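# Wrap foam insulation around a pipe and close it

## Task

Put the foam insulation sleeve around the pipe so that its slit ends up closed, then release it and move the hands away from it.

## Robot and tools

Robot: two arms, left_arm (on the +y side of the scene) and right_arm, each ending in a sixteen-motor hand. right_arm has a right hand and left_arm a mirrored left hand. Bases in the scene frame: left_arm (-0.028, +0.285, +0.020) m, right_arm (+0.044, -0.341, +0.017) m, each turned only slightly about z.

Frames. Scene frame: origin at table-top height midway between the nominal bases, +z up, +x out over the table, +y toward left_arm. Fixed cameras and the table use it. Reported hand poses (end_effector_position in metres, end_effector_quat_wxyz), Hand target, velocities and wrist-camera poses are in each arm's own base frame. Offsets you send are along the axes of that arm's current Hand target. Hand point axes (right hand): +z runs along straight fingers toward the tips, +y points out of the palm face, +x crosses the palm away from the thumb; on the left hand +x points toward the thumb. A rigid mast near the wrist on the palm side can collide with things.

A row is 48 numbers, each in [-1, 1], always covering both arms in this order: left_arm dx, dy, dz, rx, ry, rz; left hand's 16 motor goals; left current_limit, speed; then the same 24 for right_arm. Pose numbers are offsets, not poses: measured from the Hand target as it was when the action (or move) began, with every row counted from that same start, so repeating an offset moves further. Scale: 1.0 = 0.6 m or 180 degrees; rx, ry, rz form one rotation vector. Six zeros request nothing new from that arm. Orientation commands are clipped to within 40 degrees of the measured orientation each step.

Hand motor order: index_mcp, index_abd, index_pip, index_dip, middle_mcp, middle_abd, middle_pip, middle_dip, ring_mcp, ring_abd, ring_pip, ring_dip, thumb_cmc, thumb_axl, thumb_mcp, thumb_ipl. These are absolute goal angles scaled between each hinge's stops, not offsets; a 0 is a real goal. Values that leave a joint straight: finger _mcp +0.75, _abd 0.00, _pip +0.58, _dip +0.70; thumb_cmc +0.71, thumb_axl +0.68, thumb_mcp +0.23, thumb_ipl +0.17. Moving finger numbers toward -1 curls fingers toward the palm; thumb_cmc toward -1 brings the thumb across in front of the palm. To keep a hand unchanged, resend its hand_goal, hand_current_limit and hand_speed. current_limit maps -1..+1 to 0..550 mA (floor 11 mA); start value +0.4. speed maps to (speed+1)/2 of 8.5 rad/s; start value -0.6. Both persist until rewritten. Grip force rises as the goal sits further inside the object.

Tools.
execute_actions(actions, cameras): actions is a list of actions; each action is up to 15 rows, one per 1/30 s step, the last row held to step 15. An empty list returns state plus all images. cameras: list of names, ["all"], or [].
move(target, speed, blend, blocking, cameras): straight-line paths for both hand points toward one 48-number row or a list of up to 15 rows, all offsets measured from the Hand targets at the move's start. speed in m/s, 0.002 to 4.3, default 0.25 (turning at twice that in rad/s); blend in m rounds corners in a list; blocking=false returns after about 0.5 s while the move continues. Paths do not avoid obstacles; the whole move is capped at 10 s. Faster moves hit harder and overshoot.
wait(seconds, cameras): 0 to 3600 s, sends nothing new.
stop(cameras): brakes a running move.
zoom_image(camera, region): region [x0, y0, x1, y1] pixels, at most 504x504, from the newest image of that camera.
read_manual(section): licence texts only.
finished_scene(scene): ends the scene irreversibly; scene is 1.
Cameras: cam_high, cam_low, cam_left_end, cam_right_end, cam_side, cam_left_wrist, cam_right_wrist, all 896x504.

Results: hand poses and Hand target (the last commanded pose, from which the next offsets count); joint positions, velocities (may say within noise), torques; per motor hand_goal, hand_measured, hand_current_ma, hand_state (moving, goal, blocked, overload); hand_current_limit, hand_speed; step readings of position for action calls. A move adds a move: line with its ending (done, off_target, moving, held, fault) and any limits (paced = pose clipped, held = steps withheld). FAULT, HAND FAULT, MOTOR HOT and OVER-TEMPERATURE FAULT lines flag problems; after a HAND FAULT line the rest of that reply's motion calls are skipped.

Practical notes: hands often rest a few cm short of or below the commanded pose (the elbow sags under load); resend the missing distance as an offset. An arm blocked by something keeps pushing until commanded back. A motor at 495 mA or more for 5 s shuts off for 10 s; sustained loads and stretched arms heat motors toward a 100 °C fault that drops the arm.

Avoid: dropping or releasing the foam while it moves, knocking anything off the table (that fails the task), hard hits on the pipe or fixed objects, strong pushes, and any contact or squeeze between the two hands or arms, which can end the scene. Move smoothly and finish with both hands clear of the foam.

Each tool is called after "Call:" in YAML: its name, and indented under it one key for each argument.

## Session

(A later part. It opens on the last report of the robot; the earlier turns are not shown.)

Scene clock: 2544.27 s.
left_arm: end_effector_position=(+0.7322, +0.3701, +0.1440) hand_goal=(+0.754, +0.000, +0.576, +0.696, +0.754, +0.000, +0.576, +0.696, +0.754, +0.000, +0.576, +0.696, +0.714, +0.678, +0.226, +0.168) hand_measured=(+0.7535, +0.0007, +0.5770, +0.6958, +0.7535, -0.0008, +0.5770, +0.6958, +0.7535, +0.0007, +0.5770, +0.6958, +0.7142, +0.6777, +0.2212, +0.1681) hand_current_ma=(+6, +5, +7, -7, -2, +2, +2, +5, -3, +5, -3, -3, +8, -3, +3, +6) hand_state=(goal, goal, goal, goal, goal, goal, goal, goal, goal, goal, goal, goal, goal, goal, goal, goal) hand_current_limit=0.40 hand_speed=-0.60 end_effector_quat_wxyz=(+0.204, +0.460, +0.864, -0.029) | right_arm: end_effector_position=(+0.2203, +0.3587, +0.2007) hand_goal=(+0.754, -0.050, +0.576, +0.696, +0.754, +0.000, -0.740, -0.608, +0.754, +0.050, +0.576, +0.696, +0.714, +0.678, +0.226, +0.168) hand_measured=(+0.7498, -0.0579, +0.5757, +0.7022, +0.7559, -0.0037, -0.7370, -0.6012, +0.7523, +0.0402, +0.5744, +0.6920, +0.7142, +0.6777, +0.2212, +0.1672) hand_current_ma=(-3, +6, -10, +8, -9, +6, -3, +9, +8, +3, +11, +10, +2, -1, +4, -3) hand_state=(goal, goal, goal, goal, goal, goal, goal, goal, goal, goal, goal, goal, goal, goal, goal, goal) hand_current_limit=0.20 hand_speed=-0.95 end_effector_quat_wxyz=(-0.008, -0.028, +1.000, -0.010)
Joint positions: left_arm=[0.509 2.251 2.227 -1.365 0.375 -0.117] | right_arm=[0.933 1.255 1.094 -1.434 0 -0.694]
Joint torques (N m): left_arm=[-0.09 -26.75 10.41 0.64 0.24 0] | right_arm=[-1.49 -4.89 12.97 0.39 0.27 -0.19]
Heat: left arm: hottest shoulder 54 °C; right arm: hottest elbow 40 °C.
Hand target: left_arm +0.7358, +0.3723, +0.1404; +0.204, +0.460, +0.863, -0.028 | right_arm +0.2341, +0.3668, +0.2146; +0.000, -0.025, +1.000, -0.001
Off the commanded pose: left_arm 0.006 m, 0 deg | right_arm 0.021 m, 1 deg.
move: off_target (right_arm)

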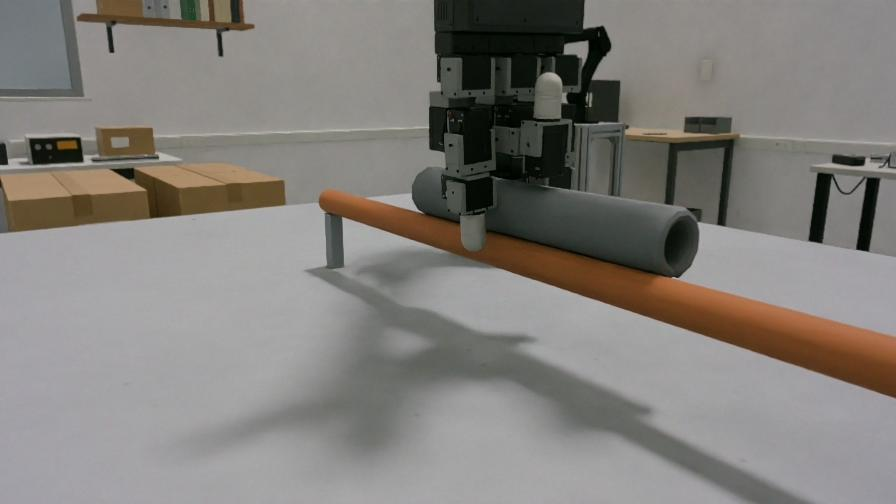

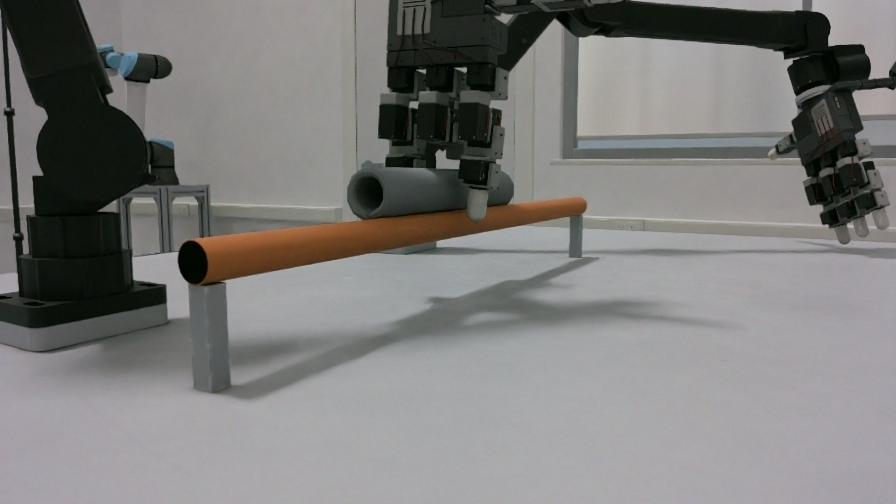

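Call:
move:
  target: [0,0,0,0,0,0,0.754,0,0.576,0.696,0.754,0,0.576,0.696,0.754,0,0.576,0.696,0.714,0.678,0.226,0.168,0.4,-0.6,-0.012,-0.0006,-0.01,0,0,0,0.754,-0.05,0.576,0.696,0.754,0,-0.74,-0.609,0.754,0.05,0.576,0.696,0.714,0.678,0.226,0.168,0.2,-0.95]
  speed: 0.03
  cameras: ["cam_left_end","cam_right_end"]

Call:
zoom_image:
  camera: "cam_left_end"
  region: [630, 190, 730, 290]

Call:
zoom_image:
  camera: "cam_right_end"
  region: [335, 145, 415, 235]

Scene clock: 2553.93 s.
left_arm: end_effector_position=(+0.7322, +0.3701, +0.1440) hand_goal=(+0.754, +0.000, +0.576, +0.696, +0.754, +0.000, +0.576, +0.696, +0.754, +0.000, +0.576, +0.696, +0.714, +0.678, +0.226, +0.168) hand_measured=(+0.7535, +0.0007, +0.5770, +0.6958, +0.7535, -0.0008, +0.5770, +0.6958, +0.7535, -0.0008, +0.5770, +0.6958, +0.7142, +0.6777, +0.2212, +0.1681) hand_current_ma=(+8, +0, +14, -9, -8, +9, +6, +3, -4, +7, +5, -11, +5, -5, +2, +3) hand_state=(goal, goal, goal, goal, goal, goal, goal, goal, goal, goal, goal, goal, goal, goal, goal, goal) hand_current_limit=0.40 hand_speed=-0.60 end_effector_quat_wxyz=(+0.204, +0.460, +0.864, -0.029) | right_arm: end_effector_position=(+0.2283, +0.3596, +0.2070) hand_goal=(+0.754, -0.050, +0.576, +0.696, +0.754, +0.000, -0.740, -0.608, +0.754, +0.050, +0.576, +0.696, +0.714, +0.678, +0.226, +0.168) hand_measured=(+0.7486, -0.0579, +0.5757, +0.7022, +0.7559, -0.0037, -0.7370, -0.6025, +0.7523, +0.0402, +0.5744, +0.6932, +0.7154, +0.6767, +0.2222, +0.1681) hand_current_ma=(-1, +5, -7, +9, -9, +4, +2, +7, +10, +7, +9, +8, +0, -5, +5, -1) hand_state=(goal, goal, goal, goal, goal, goal, goal, goal, goal, goal, goal, goal, goal, goal, goal, goal) hand_current_limit=0.20 hand_speed=-0.95 end_effector_quat_wxyz=(-0.007, -0.027, +1.000, -0.009)
Joint positions: left_arm=[0.509 2.251 2.227 -1.365 0.375 -0.117] | right_arm=[0.917 1.265 1.118 -1.446 0 -0.709]
Joint torques (N m): left_arm=[0.15 -26.7 10.54 0.61 0.27 0.01] | right_arm=[-1.49 -5.07 12.96 0.31 0.26 -0.22]
Heat: left arm: hottest shoulder 54 °C; right arm: hottest elbow 40 °C.
Hand target: left_arm +0.7358, +0.3723, +0.1404; +0.204, +0.460, +0.863, -0.028 | right_arm +0.2412, +0.3669, +0.2206; +0.000, -0.025, +1.000, -0.001
Off the commanded pose: left_arm 0.006 m, 0 deg | right_arm 0.020 m, 1 deg.
move: off_target (right_arm)

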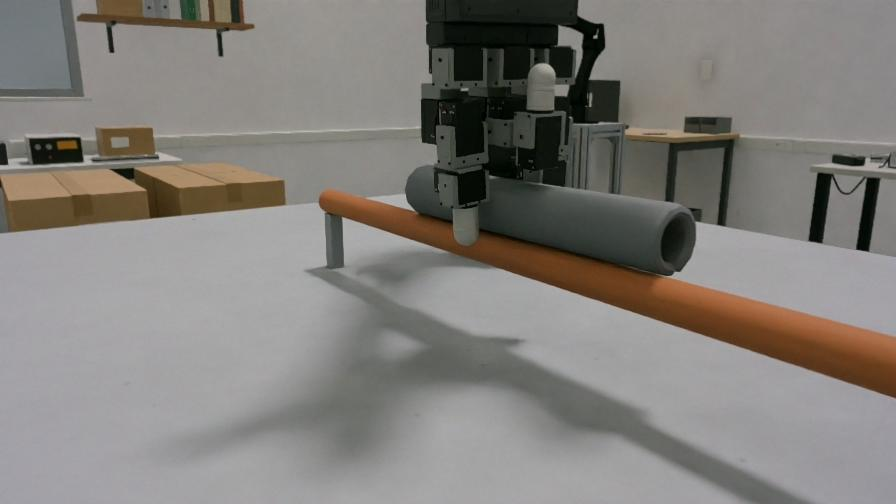

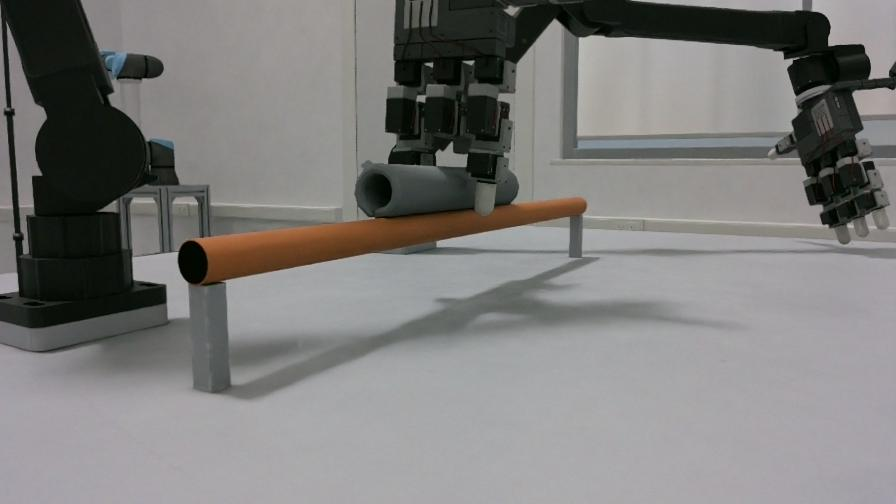

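Scaled by 5.040 from the camera's image (finer frame: 1280x720).

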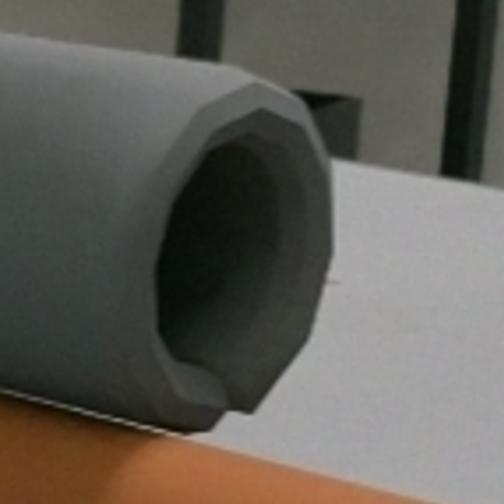

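Scaled by 5.600 from the camera's image (finer frame: 1280x720).

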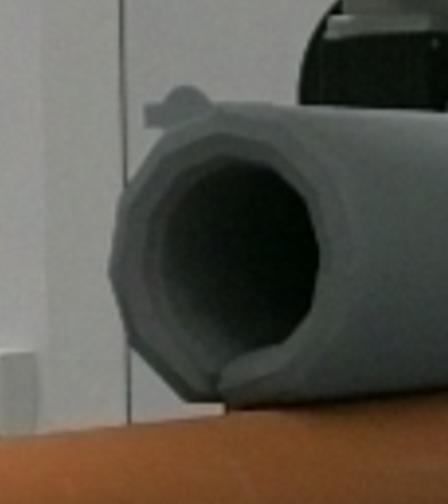

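Call:
move:
  target: [0,0,0,0,0,0,0.754,0,0.576,0.696,0.754,0,0.576,0.696,0.754,0,0.576,0.696,0.714,0.678,0.226,0.168,0.4,-0.6,-0.0125,-0.0006,0,0,0,0,0.754,-0.05,0.576,0.696,0.754,0,-0.74,-0.609,0.754,0.05,0.576,0.696,0.714,0.678,0.226,0.168,0.2,-0.95]
  speed: 0.03
  cameras: ["cam_left_end","cam_right_end"]

Call:
zoom_image:
  camera: "cam_left_end"
  region: [630, 190, 730, 290]

Call:
zoom_image:
  camera: "cam_right_end"
  region: [335, 145, 415, 235]

Scene clock: 2564.27 s.
left_arm: end_effector_position=(+0.7322, +0.3701, +0.1440) hand_goal=(+0.754, +0.000, +0.576, +0.696, +0.754, +0.000, +0.576, +0.696, +0.754, +0.000, +0.576, +0.696, +0.714, +0.678, +0.226, +0.168) hand_measured=(+0.7535, +0.0007, +0.5770, +0.6958, +0.7535, -0.0008, +0.5770, +0.6958, +0.7535, +0.0007, +0.5770, +0.6958, +0.7142, +0.6777, +0.2212, +0.1681) hand_current_ma=(+0, +7, +11, -6, -2, +7, +8, +2, -1, +12, +0, -9, +4, -5, +3, +8) hand_state=(goal, goal, goal, goal, goal, goal, goal, goal, goal, goal, goal, goal, goal, goal, goal, goal) hand_current_limit=0.40 hand_speed=-0.60 end_effector_quat_wxyz=(+0.204, +0.460, +0.864, -0.029) | right_arm: end_effector_position=(+0.2360, +0.3596, +0.2063) hand_goal=(+0.754, -0.050, +0.576, +0.696, +0.754, +0.000, -0.740, -0.608, +0.754, +0.050, +0.576, +0.696, +0.714, +0.678, +0.226, +0.168) hand_measured=(+0.7498, -0.0565, +0.5757, +0.7009, +0.7559, -0.0037, -0.7370, -0.6025, +0.7523, +0.0402, +0.5757, +0.6932, +0.7154, +0.6767, +0.2222, +0.1672) hand_current_ma=(-5, +8, +0, +11, -13, +2, +4, +10, +11, +2, +9, +5, +2, +1, +2, -4) hand_state=(goal, goal, goal, goal, goal, goal, goal, goal, goal, goal, goal, goal, goal, goal, goal, goal) hand_current_limit=0.20 hand_speed=-0.95 end_effector_quat_wxyz=(-0.008, -0.027, +1.000, -0.010)
Joint positions: left_arm=[0.509 2.251 2.227 -1.365 0.375 -0.117] | right_arm=[0.899 1.28 1.13 -1.446 0 -0.725]
Joint torques (N m): left_arm=[0.03 -26.7 10.48 0.66 0.27 0] | right_arm=[-1.26 -5.42 12.9 0.34 0.27 -0.22]
Motor temperatures (°C): left_arm=[25 54 42 23 23 22] | right_arm=[23 29 43 25 23 22]
Heat: left arm: hottest shoulder 54 °C; right arm: hottest elbow 43 °C.
Hand target: left_arm +0.7358, +0.3723, +0.1404; +0.204, +0.460, +0.863, -0.028 | right_arm +0.2488, +0.3669, +0.2206; +0.000, -0.025, +1.000, -0.001
Off the commanded pose: left_arm 0.006 m, 0 deg | right_arm 0.020 m, 1 deg.
move: off_target (right_arm)

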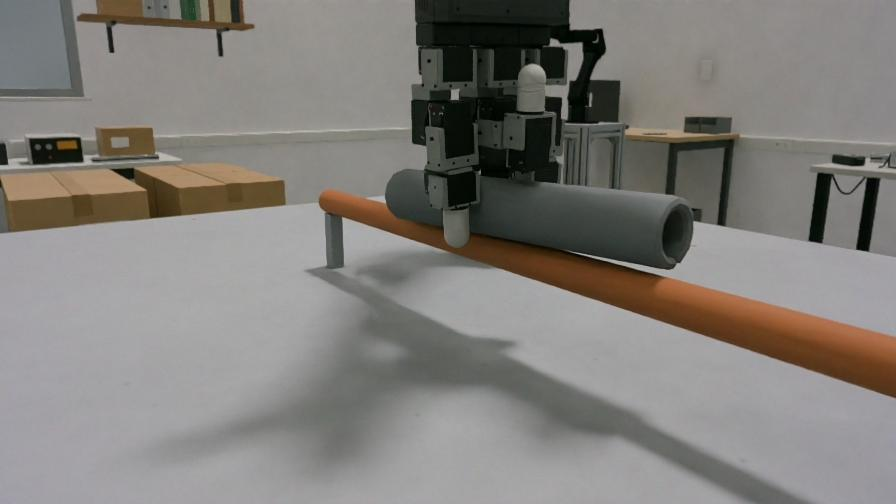

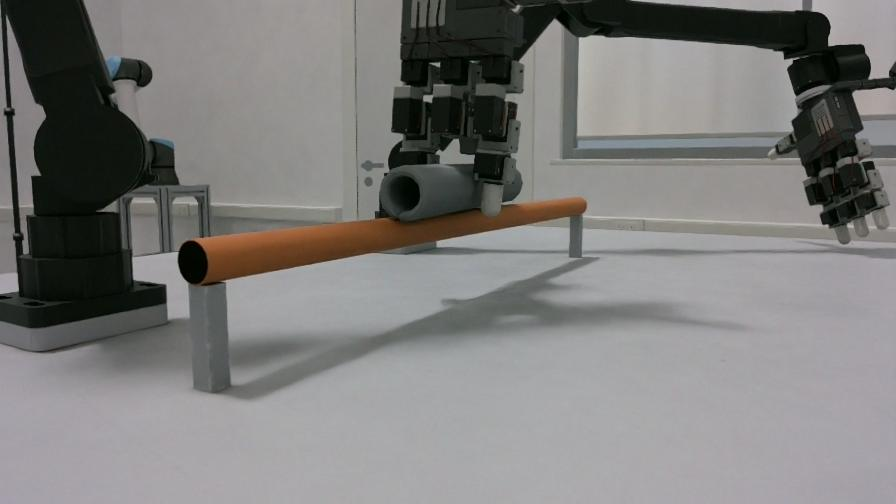

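Scaled by 5.040 from the camera's image (finer frame: 1280x720).

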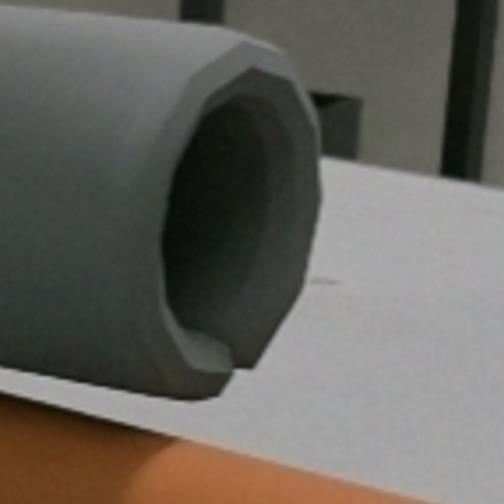

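Scaled by 5.600 from the camera's image (finer frame: 1280x720).

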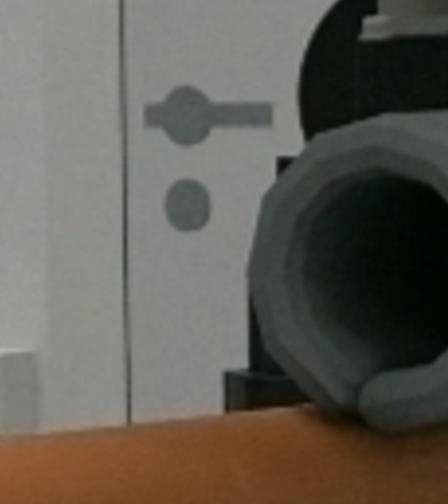

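Call:
move:
  target: [0,0,0,0,0,0,0.754,0,0.576,0.696,0.754,0,0.576,0.696,0.754,0,0.576,0.696,0.714,0.678,0.226,0.168,0.4,-0.6,0,0,0,0,0,0,0.754,-0.40,0.576,0.696,0.754,0,-0.74,-0.609,0.754,0.40,0.576,0.696,0.714,0.678,0.226,0.168,0.2,-0.9]
  speed: 0.03
  cameras: ["cam_left_end","cam_right_end","cam_side","cam_high"]

Scene clock: 2569.30 s.
left_arm: end_effector_position=(+0.7322, +0.3701, +0.1440) hand_goal=(+0.754, +0.000, +0.576, +0.696, +0.754, +0.000, +0.576, +0.696, +0.754, +0.000, +0.576, +0.696, +0.714, +0.678, +0.226, +0.168) hand_measured=(+0.7535, +0.0007, +0.5770, +0.6958, +0.7535, +0.0007, +0.5770, +0.6958, +0.7535, +0.0007, +0.5770, +0.6958, +0.7142, +0.6777, +0.2212, +0.1681) hand_current_ma=(+8, +6, +11, -4, -7, +0, +10, +3, +2, +6, +2, -7, +8, -3, +2, +9) hand_state=(goal, goal, goal, goal, goal, goal, goal, goal, goal, goal, goal, goal, goal, goal, goal, goal) hand_current_limit=0.40 hand_speed=-0.60 end_effector_quat_wxyz=(+0.204, +0.460, +0.864, -0.029) | right_arm: end_effector_position=(+0.2360, +0.3596, +0.2063) hand_goal=(+0.754, -0.400, +0.576, +0.696, +0.754, +0.000, -0.740, -0.608, +0.754, +0.400, +0.576, +0.696, +0.714, +0.678, +0.226, +0.168) hand_measured=(+0.7511, -0.1004, +0.5795, +0.7034, +0.7547, -0.0052, -0.7370, -0.6025, +0.7523, +0.1457, +0.5744, +0.6932, +0.7154, +0.6767, +0.2212, +0.1681) hand_current_ma=(+2, +294, -3, +7, -10, +7, +1, +8, +10, -218, +8, +10, +0, +1, +1, -5) hand_state=(goal, blocked, goal, goal, goal, goal, goal, goal, goal, blocked, goal, goal, goal, goal, goal, goal) hand_current_limit=0.20 hand_speed=-0.90 end_effector_quat_wxyz=(-0.008, -0.027, +1.000, -0.010)
Joint positions: left_arm=[0.509 2.251 2.227 -1.365 0.375 -0.117] | right_arm=[0.899 1.28 1.13 -1.446 0 -0.725]
Joint torques (N m): left_arm=[0.03 -26.64 10.47 0.64 0.25 0.02] | right_arm=[-1.32 -5.42 12.93 0.32 0.26 -0.21]
Heat: left arm: hottest shoulder 54 °C; right arm: hottest elbow 44 °C.
Hand target: left_arm +0.7358, +0.3723, +0.1404; +0.204, +0.460, +0.863, -0.028 | right_arm +0.2488, +0.3669, +0.2206; +0.000, -0.025, +1.000, -0.001
Off the commanded pose: left_arm 0.006 m, 0 deg | right_arm 0.020 m, 1 deg.
move: done
Images, in order (width x height): cam_high 896x504, cam_left_end 896x504, cam_right_end 896x504, cam_side 896x504.

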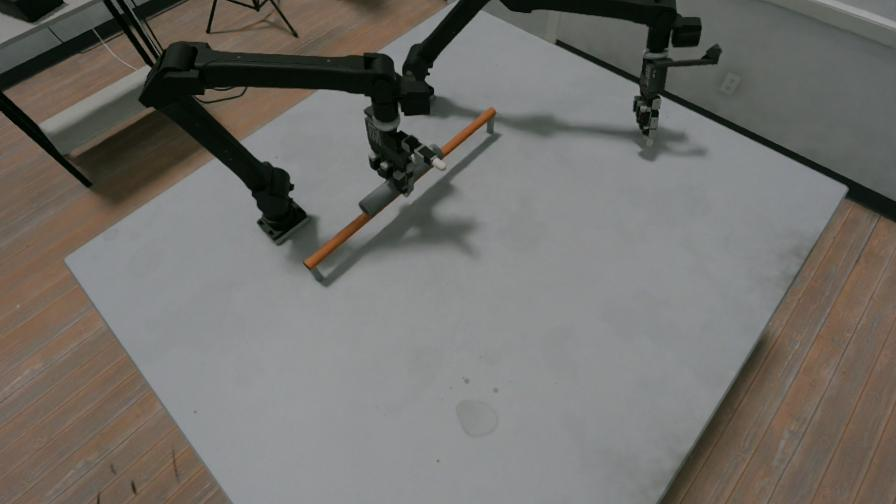

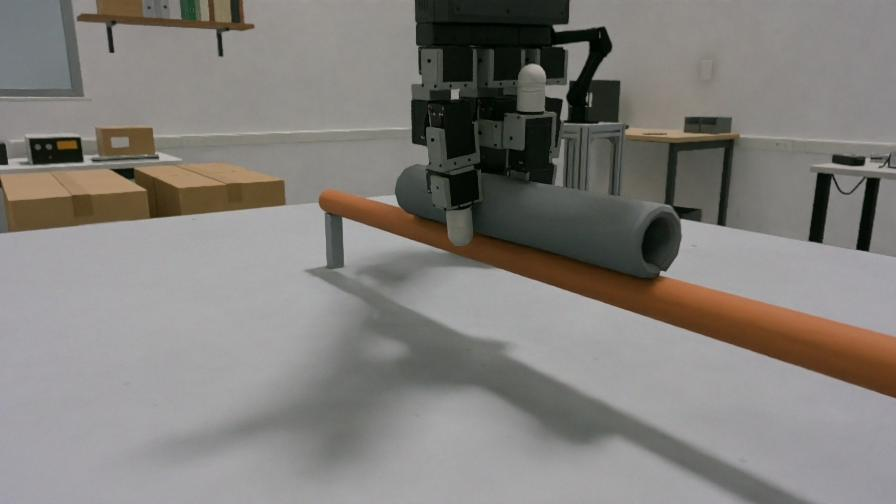

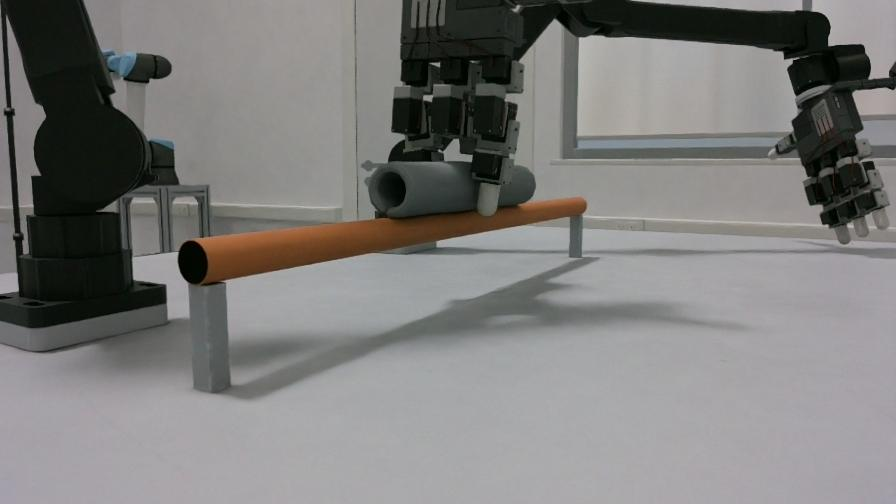

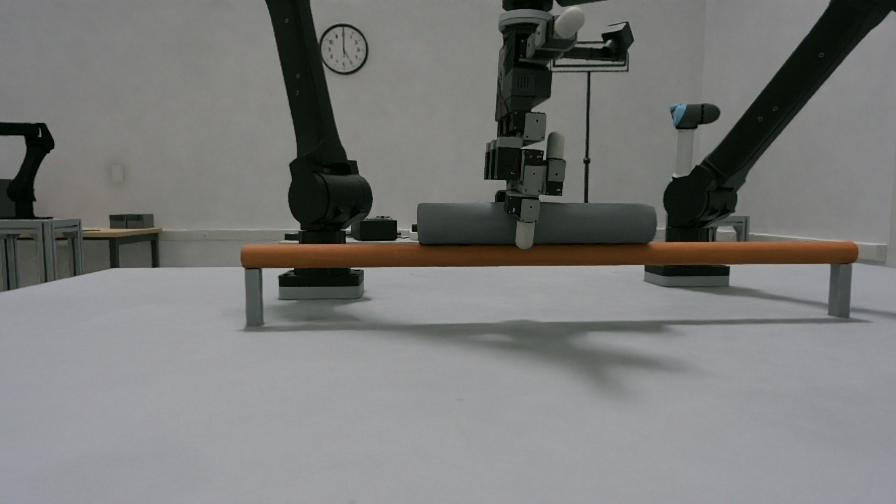

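Call:
zoom_image:
  camera: "cam_left_end"
  region: [600, 190, 700, 290]

Call:
zoom_image:
  camera: "cam_right_end"
  region: [355, 145, 435, 235]

Scaled by 5.040 from the camera's image (finer frame: 1280x720).

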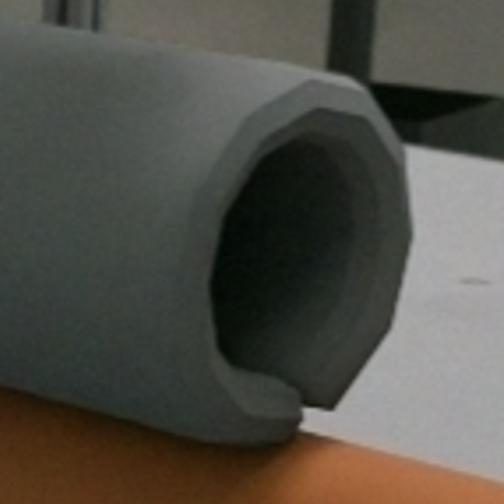

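Scaled by 5.600 from the camera's image (finer frame: 1280x720).

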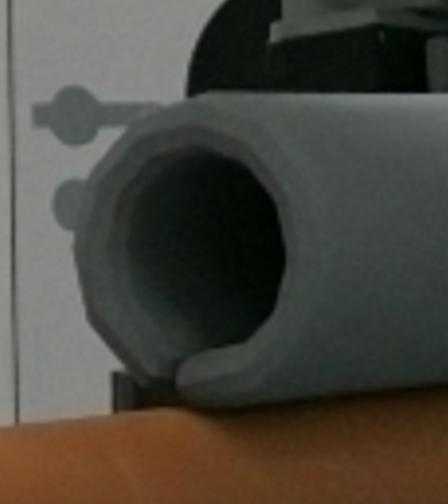

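Call:
move:
  target:
    - [0,0,0,0,0,0,0.754,0,0.576,0.696,0.754,0,0.576,0.696,0.754,0,0.576,0.696,0.714,0.678,0.226,0.168,0.4,-0.6,0,0,-0.035,0,0,0,0.754,-0.40,0.576,0.696,0.754,0,-0.74,-0.609,0.754,0.40,0.576,0.696,0.714,0.678,0.226,0.168,0.2,-0.9]
    - [0,0,0,0,0,0,0.754,0,0.576,0.696,0.754,0,0.576,0.696,0.754,0,0.576,0.696,0.714,0.678,0.226,0.168,0.4,-0.6,0.0496,0.0025,-0.035,0,0,-0.0194,0.754,-0.40,0.576,0.696,0.754,0,-0.74,-0.609,0.754,0.40,0.576,0.696,0.714,0.678,0.226,0.168,0.2,-0.9]
  speed: 0.05
  cameras: ["cam_left_end","cam_right_end","cam_side","cam_high"]

Call:
zoom_image:
  camera: "cam_left_end"
  region: [620, 165, 720, 265]

Call:
zoom_image:
  camera: "cam_right_end"
  region: [345, 125, 425, 215]

Call:
zoom_image:
  camera: "cam_high"
  region: [340, 180, 400, 240]

Scene clock: 2593.87 s.
left_arm: end_effector_position=(+0.7322, +0.3701, +0.1440) hand_goal=(+0.754, +0.000, +0.576, +0.696, +0.754, +0.000, +0.576, +0.696, +0.754, +0.000, +0.576, +0.696, +0.714, +0.678, +0.226, +0.168) hand_measured=(+0.7535, -0.0008, +0.5770, +0.6958, +0.7535, +0.0007, +0.5770, +0.6958, +0.7535, -0.0008, +0.5770, +0.6958, +0.7142, +0.6777, +0.2212, +0.1681) hand_current_ma=(+7, +7, +9, -9, +1, +3, +6, +9, +0, +6, +5, -10, +9, -4, +3, +8) hand_state=(goal, goal, goal, goal, goal, goal, goal, goal, goal, goal, goal, goal, goal, goal, goal, goal) hand_current_limit=0.40 hand_speed=-0.60 end_effector_quat_wxyz=(+0.204, +0.460, +0.864, -0.029) | right_arm: end_effector_position=(+0.2245, +0.3640, +0.2336) hand_goal=(+0.754, -0.400, +0.576, +0.696, +0.754, +0.000, -0.740, -0.608, +0.754, +0.400, +0.576, +0.696, +0.714, +0.678, +0.226, +0.168) hand_measured=(+0.7511, -0.1019, +0.5782, +0.7022, +0.7559, -0.0037, -0.7370, -0.6012, +0.7523, +0.1443, +0.5744, +0.6932, +0.7142, +0.6767, +0.2212, +0.1672) hand_current_ma=(+6, +294, -6, +8, -6, +4, +0, +7, +10, -223, +7, +15, +6, -3, +2, -3) hand_state=(goal, blocked, goal, goal, goal, goal, goal, goal, goal, blocked, goal, goal, goal, goal, goal, goal) hand_current_limit=0.20 hand_speed=-0.90 end_effector_quat_wxyz=(-0.004, -0.044, +0.999, -0.004)
Joint positions: left_arm=[0.509 2.251 2.227 -1.365 0.375 -0.117] | right_arm=[0.925 1.257 1.179 -1.504 0 -0.734]
Joint torques (N m): left_arm=[0.03 -26.46 10.5 0.57 0.27 0] | right_arm=[0.91 -6.89 10.47 0.24 0.24 -0.2]
Heat: left arm: hottest shoulder 54 °C; right arm: hottest elbow 47 °C.
Hand target: left_arm +0.7358, +0.3723, +0.1404; +0.204, +0.460, +0.863, -0.028 | right_arm +0.2189, +0.3669, +0.2415; +0.000, -0.056, +0.998, -0.001
Off the commanded pose: left_arm 0.006 m, 0 deg | right_arm 0.010 m, 1 deg.
move: done
Images, in order (width x height): cam_high 896x504, cam_left_end 896x504, cam_right_end 896x504, cam_side 896x504.

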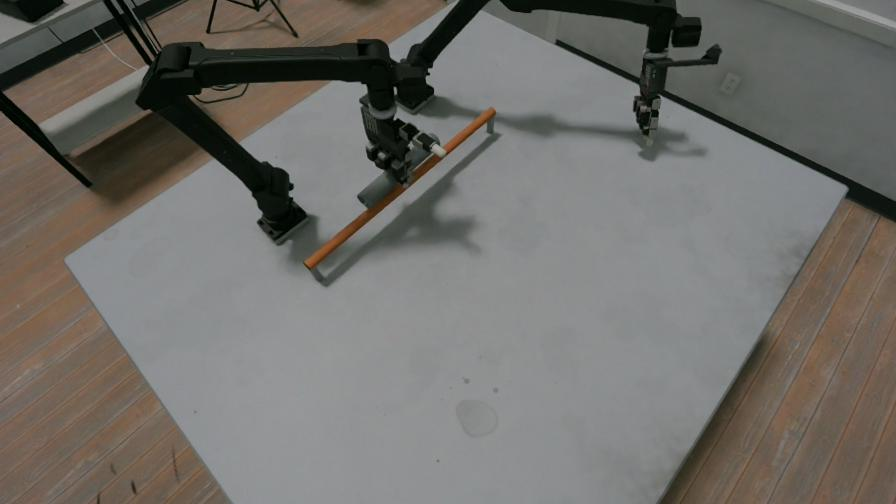

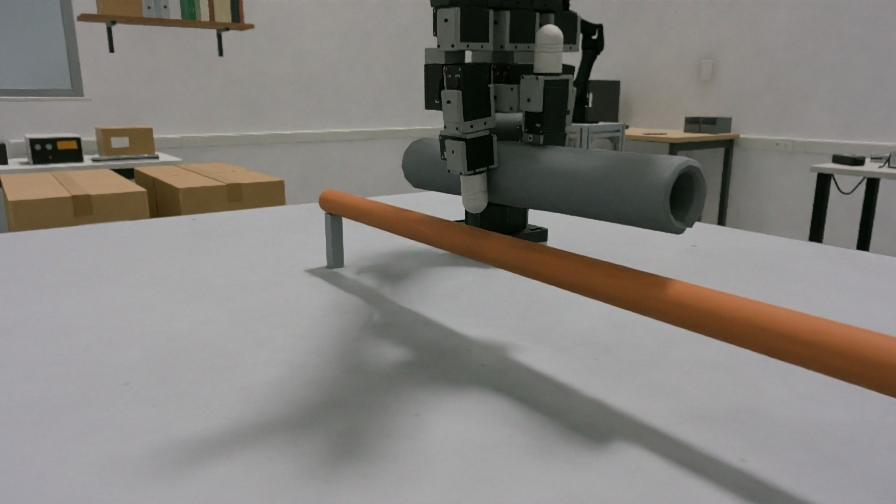

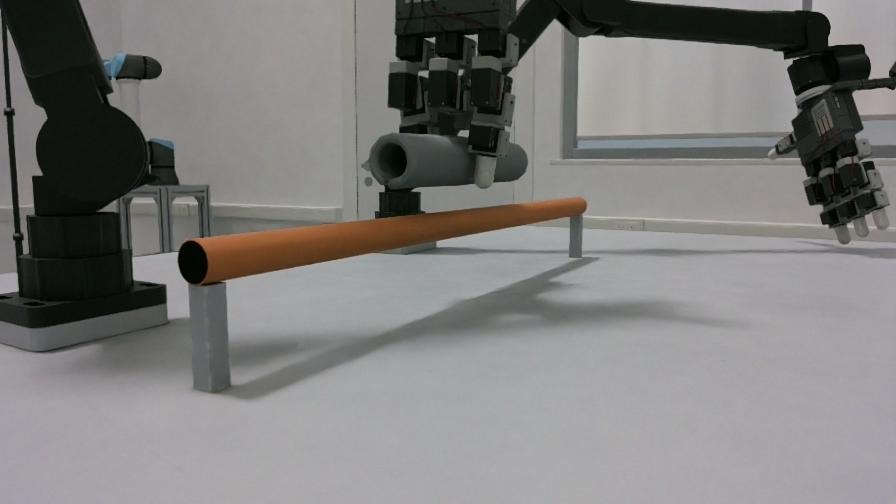

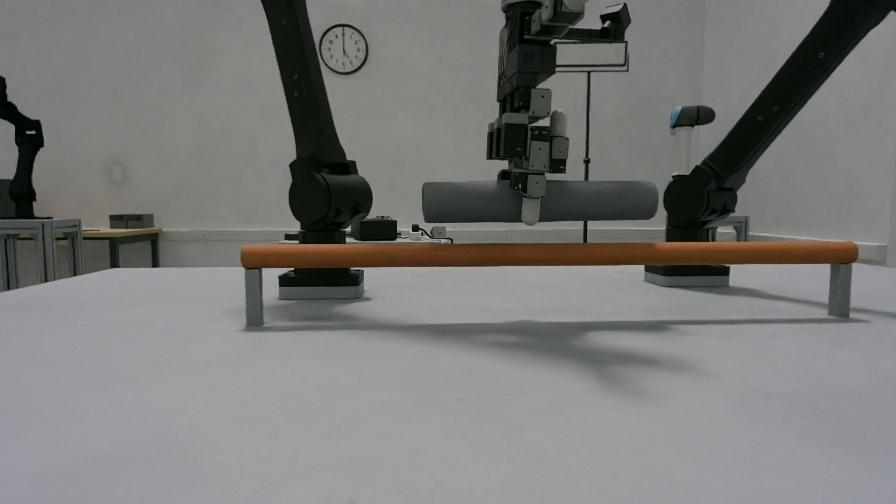

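Scaled by 5.040 from the camera's image (finer frame: 1280x720).

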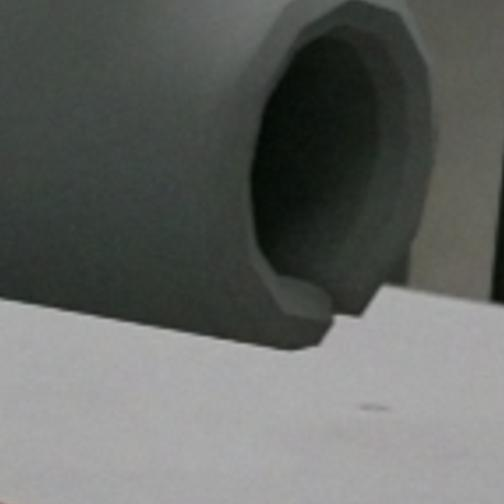

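Scaled by 5.600 from the camera's image (finer frame: 1280x720).

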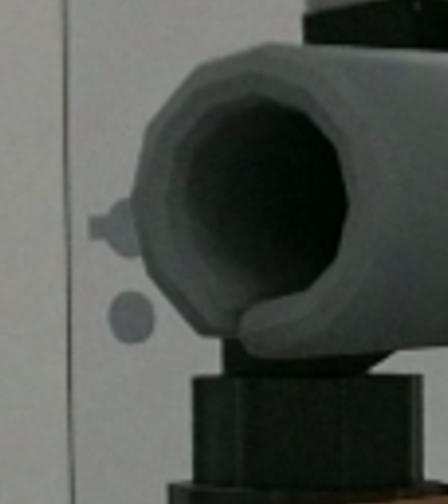

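Scaled by 8.400 from the camera's image (finer frame: 1280x720).

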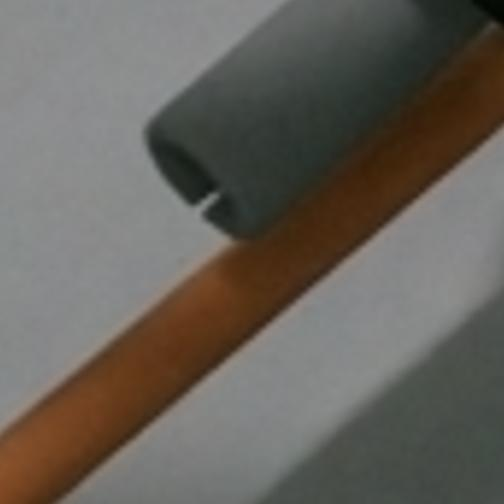

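Call:
move:
  target:
    - [0,0,0,0,0,0,0.754,0,0.576,0.696,0.754,0,0.576,0.696,0.754,0,0.576,0.696,0.714,0.678,0.226,0.168,0.4,-0.6,0.0131,-0.0015,0.03,0,0,0,0.754,-0.30,0.576,0.696,0.754,0,-0.74,-0.609,0.754,0.30,0.576,0.696,0.714,0.678,0.226,0.168,0.2,-0.9]
    - [0,0,0,0,0,0,0.754,0,0.576,0.696,0.754,0,0.576,0.696,0.754,0,0.576,0.696,0.714,0.678,0.226,0.168,0.4,-0.6,0.0131,-0.0015,0.10,0,0,0,0.754,-0.30,0.576,0.696,0.754,0,-0.74,-0.609,0.754,0.30,0.576,0.696,0.714,0.678,0.226,0.168,0.2,-0.9]
  speed: 0.04
  cameras: ["cam_left_end","cam_right_end","cam_side"]

Call:
zoom_image:
  camera: "cam_left_end"
  region: [620, 190, 720, 290]

Call:
zoom_image:
  camera: "cam_right_end"
  region: [345, 145, 425, 235]

Scene clock: 2622.13 s.
left_arm: end_effector_position=(+0.7322, +0.3701, +0.1440) hand_goal=(+0.754, +0.000, +0.576, +0.696, +0.754, +0.000, +0.576, +0.696, +0.754, +0.000, +0.576, +0.696, +0.714, +0.678, +0.226, +0.168) hand_measured=(+0.7535, -0.0008, +0.5770, +0.6958, +0.7535, -0.0008, +0.5770, +0.6958, +0.7535, +0.0007, +0.5770, +0.6958, +0.7142, +0.6777, +0.2212, +0.1681) hand_current_ma=(+7, +10, +9, -6, -7, +4, +6, +5, -3, +10, +8, -10, +0, -3, +1, +3) hand_state=(goal, goal, goal, goal, goal, goal, goal, goal, goal, goal, goal, goal, goal, goal, goal, goal) hand_current_limit=0.40 hand_speed=-0.60 end_effector_quat_wxyz=(+0.204, +0.460, +0.864, -0.029) | right_arm: end_effector_position=(+0.2140, +0.3618, +0.1905) hand_goal=(+0.754, -0.300, +0.576, +0.696, +0.754, +0.000, -0.740, -0.608, +0.754, +0.300, +0.576, +0.696, +0.714, +0.678, +0.226, +0.168) hand_measured=(+0.7547, -0.1019, +0.5808, +0.7034, +0.7559, -0.0052, -0.7382, -0.6038, +0.7559, +0.1443, +0.5821, +0.7009, +0.7154, +0.6767, +0.2212, +0.1681) hand_current_ma=(+4, +163, -5, +10, -6, +1, +3, +13, +9, -105, +13, +8, +0, +0, +2, -2) hand_state=(goal, blocked, goal, goal, goal, goal, goal, goal, goal, blocked, goal, goal, goal, goal, goal, goal) hand_current_limit=0.20 hand_speed=-0.90 end_effector_quat_wxyz=(+0.001, -0.053, +0.999, +0.002)
Joint positions: left_arm=[0.509 2.251 2.227 -1.365 0.375 -0.117] | right_arm=[0.942 1.243 1.05 -1.373 -0.001 -0.734]
Joint torques (N m): left_arm=[0.03 -26.46 10.47 0.65 0.27 0.02] | right_arm=[0.79 -5.01 8.49 1.54 0.26 -0.06]
Heat: left arm: hottest shoulder 54 °C; right arm: hottest elbow 45 °C.
Hand target: left_arm +0.7358, +0.3723, +0.1404; +0.204, +0.460, +0.863, -0.028 | right_arm +0.2112, +0.3652, +0.1817; +0.000, -0.056, +0.998, -0.001
Off the commanded pose: left_arm 0.006 m, 0 deg | right_arm 0.010 m, 0 deg.
move: done

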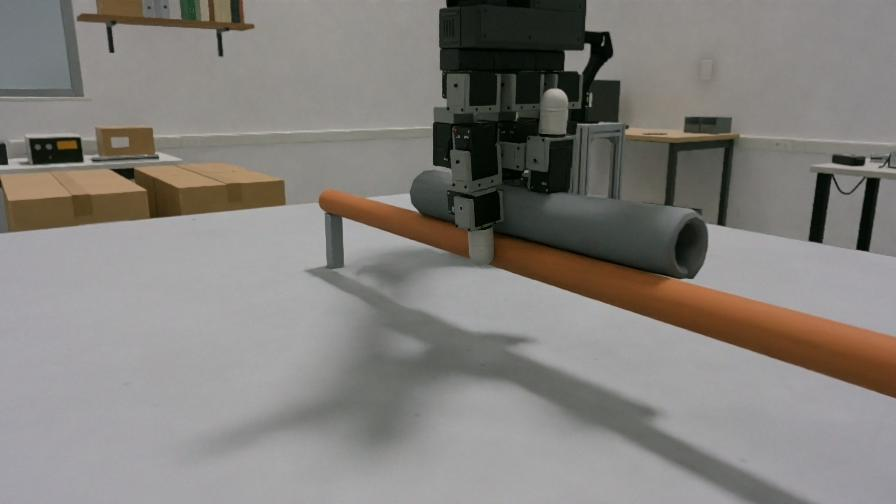

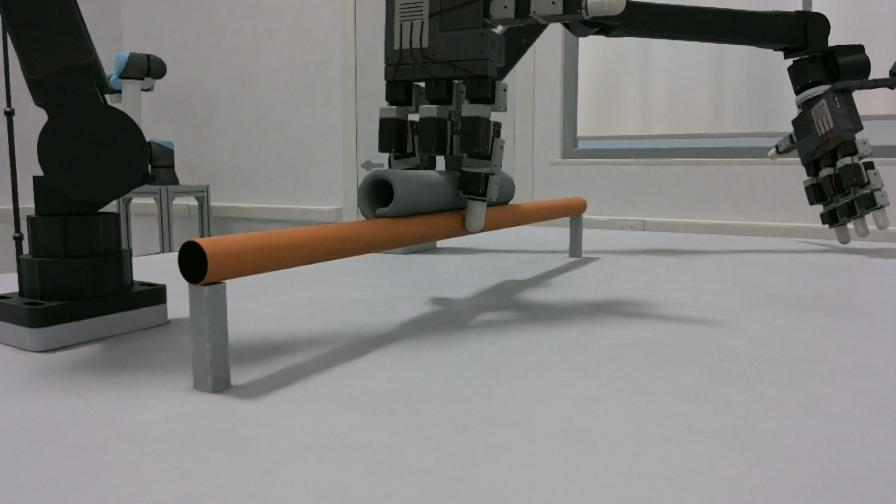

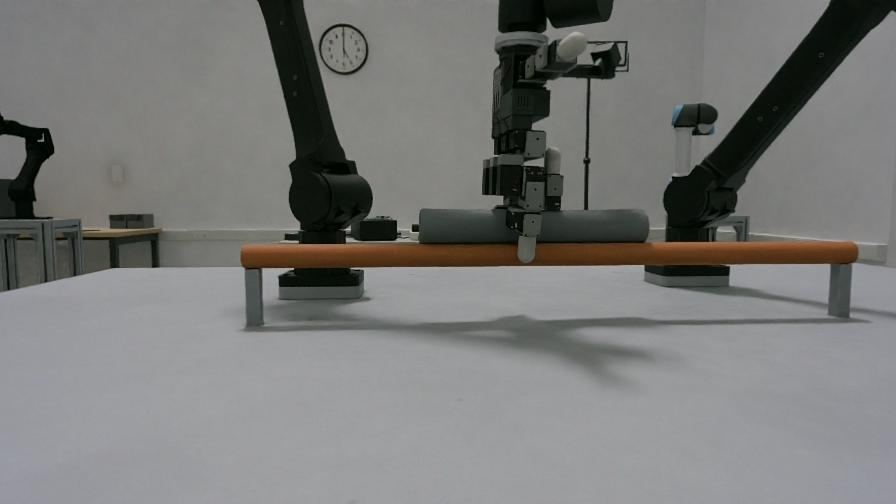

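Scaled by 5.040 from the camera's image (finer frame: 1280x720).

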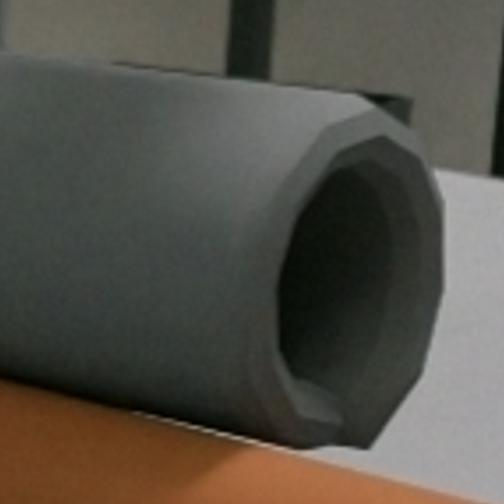

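Scaled by 5.600 from the camera's image (finer frame: 1280x720).

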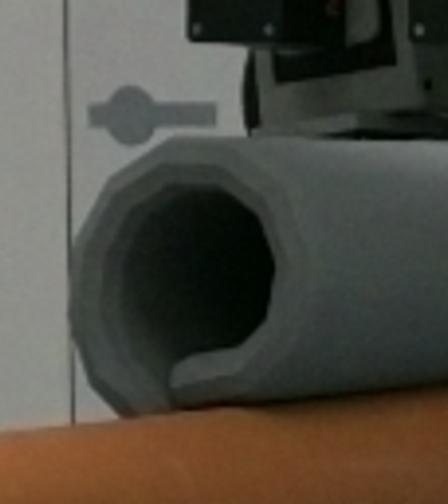

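Call:
move:
  target:
    - [0,0,0,0,0,0,0.754,0,0.576,0.696,0.754,0,0.576,0.696,0.754,0,0.576,0.696,0.714,0.678,0.226,0.168,0.4,-0.6,0,0,0.025,0,0,0,0.754,-0.30,0.576,0.696,0.754,0,-0.74,-0.609,0.754,0.30,0.576,0.696,0.714,0.678,0.226,0.168,0.25,-0.9]
    - [0,0,0,0,0,0,0.754,0,0.576,0.696,0.754,0,0.576,0.696,0.754,0,0.576,0.696,0.714,0.678,0.226,0.168,0.4,-0.6,-0.038,-0.004,0.025,0,0,0,0.754,-0.30,0.576,0.696,0.754,0,-0.74,-0.609,0.754,0.30,0.576,0.696,0.714,0.678,0.226,0.168,0.25,-0.9]
  speed: 0.03
  cameras: ["cam_left_end","cam_right_end","cam_side"]

Call:
zoom_image:
  camera: "cam_left_end"
  region: [610, 190, 710, 290]

Call:
zoom_image:
  camera: "cam_right_end"
  region: [345, 145, 425, 235]

Scene clock: 2785.27 s.
left_arm: end_effector_position=(+0.7322, +0.3701, +0.1440) hand_goal=(+0.754, +0.000, +0.576, +0.696, +0.754, +0.000, +0.576, +0.696, +0.754, +0.000, +0.576, +0.696, +0.714, +0.678, +0.226, +0.168) hand_measured=(+0.7535, +0.0007, +0.5770, +0.6958, +0.7535, +0.0007, +0.5770, +0.6958, +0.7535, +0.0007, +0.5770, +0.6958, +0.7142, +0.6767, +0.2212, +0.1672) hand_current_ma=(+11, +3, +6, -4, +1, +6, +7, +5, -5, +3, +1, -5, +5, -3, +0, +8) hand_state=(goal, goal, goal, goal, goal, goal, goal, goal, goal, goal, goal, goal, goal, goal, goal, goal) hand_current_limit=0.40 hand_speed=-0.60 end_effector_quat_wxyz=(+0.204, +0.460, +0.864, -0.029) | right_arm: end_effector_position=(+0.2150, +0.3614, +0.1802) hand_goal=(+0.754, -0.300, +0.576, +0.696, +0.754, +0.000, -0.740, -0.608, +0.754, +0.300, +0.576, +0.696, +0.714, +0.678, +0.226, +0.168) hand_measured=(+0.7486, -0.1092, +0.5744, +0.6958, +0.7378, -0.0037, -0.7716, -0.6025, +0.7486, +0.1399, +0.5744, +0.7022, +0.7142, +0.6777, +0.2212, +0.1681) hand_current_ma=(+4, +150, -6, +8, -15, +2, -13, +13, +7, -109, +6, +13, -2, -4, +4, -6) hand_state=(goal, blocked, goal, goal, goal, goal, blocked, goal, goal, blocked, goal, goal, goal, goal, goal, goal) hand_current_limit=0.25 hand_speed=-0.90 end_effector_quat_wxyz=(-0.005, -0.064, +0.998, +0.006)
Joint positions: left_arm=[0.509 2.251 2.227 -1.365 0.375 -0.117] | right_arm=[0.926 1.254 1.031 -1.345 -0.015 -0.772]
Joint torques (N m): left_arm=[0.09 -26.23 10.52 0.66 0.27 0.02] | right_arm=[-2.26 -2.67 9.84 2.29 0.74 -0.21]
Motor temperatures (°C): left_arm=[25 55 42 23 23 22] | right_arm=[23 28 39 25 23 22]
Heat: left arm: hottest shoulder 55 °C; right arm: hottest elbow 39 °C.
Hand target: left_arm +0.7358, +0.3723, +0.1404; +0.204, +0.460, +0.863, -0.028 | right_arm +0.2341, +0.3653, +0.1666; +0.000, -0.056, +0.998, -0.001
Off the commanded pose: left_arm 0.006 m, 0 deg | right_arm 0.024 m, 1 deg.
move: off_target (right_arm)

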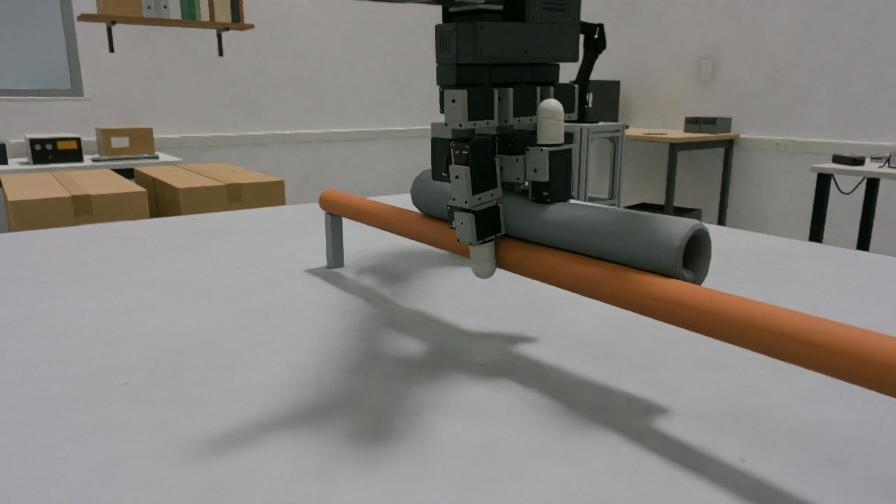

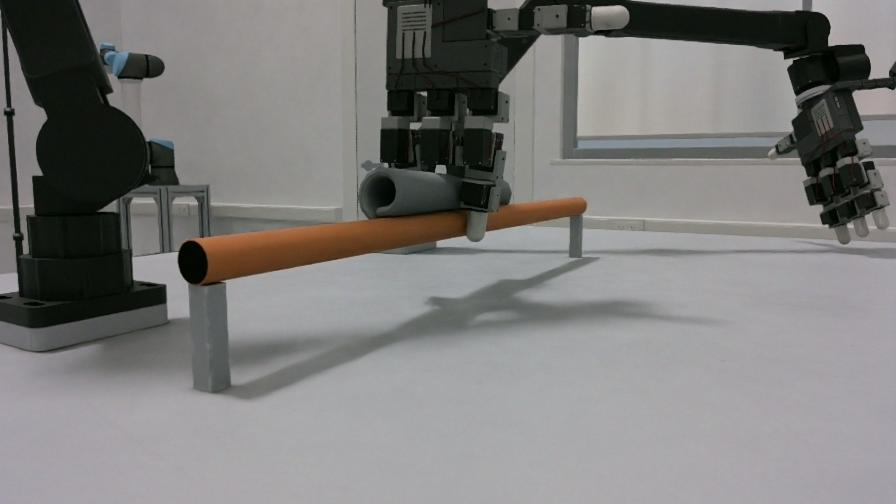

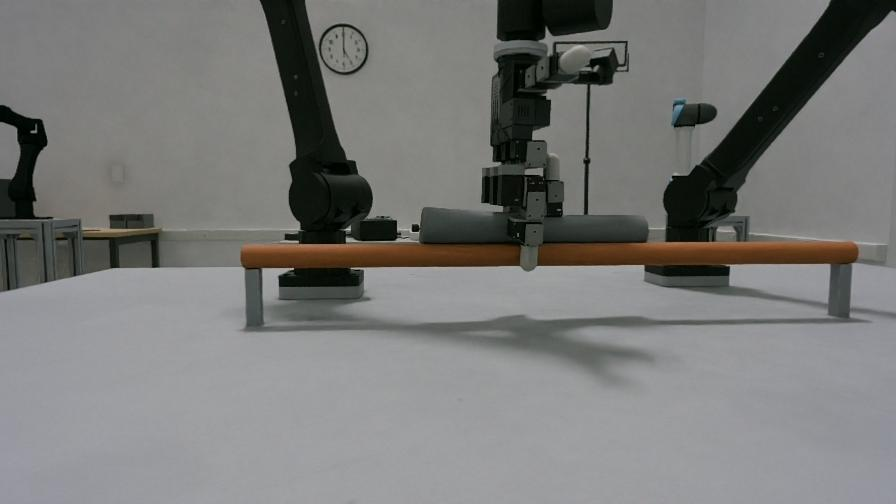

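Scaled by 5.040 from the camera's image (finer frame: 1280x720).

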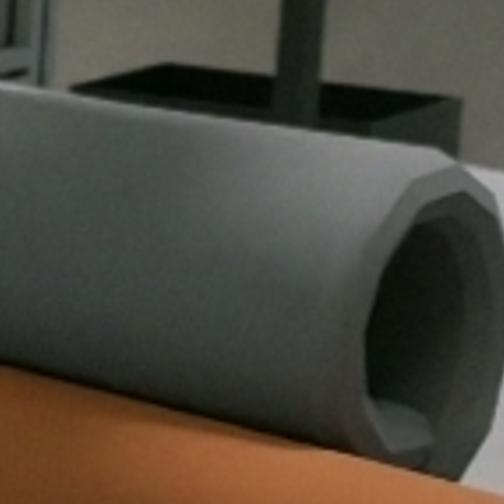

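Scaled by 5.600 from the camera's image (finer frame: 1280x720).

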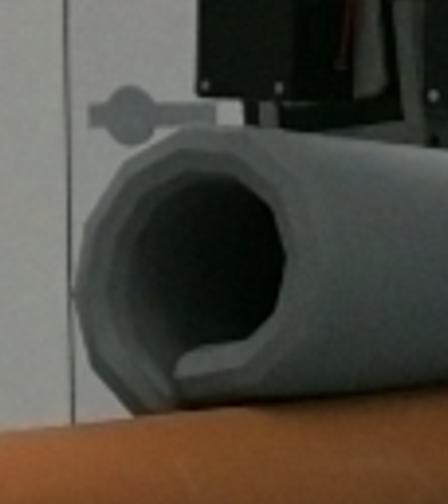

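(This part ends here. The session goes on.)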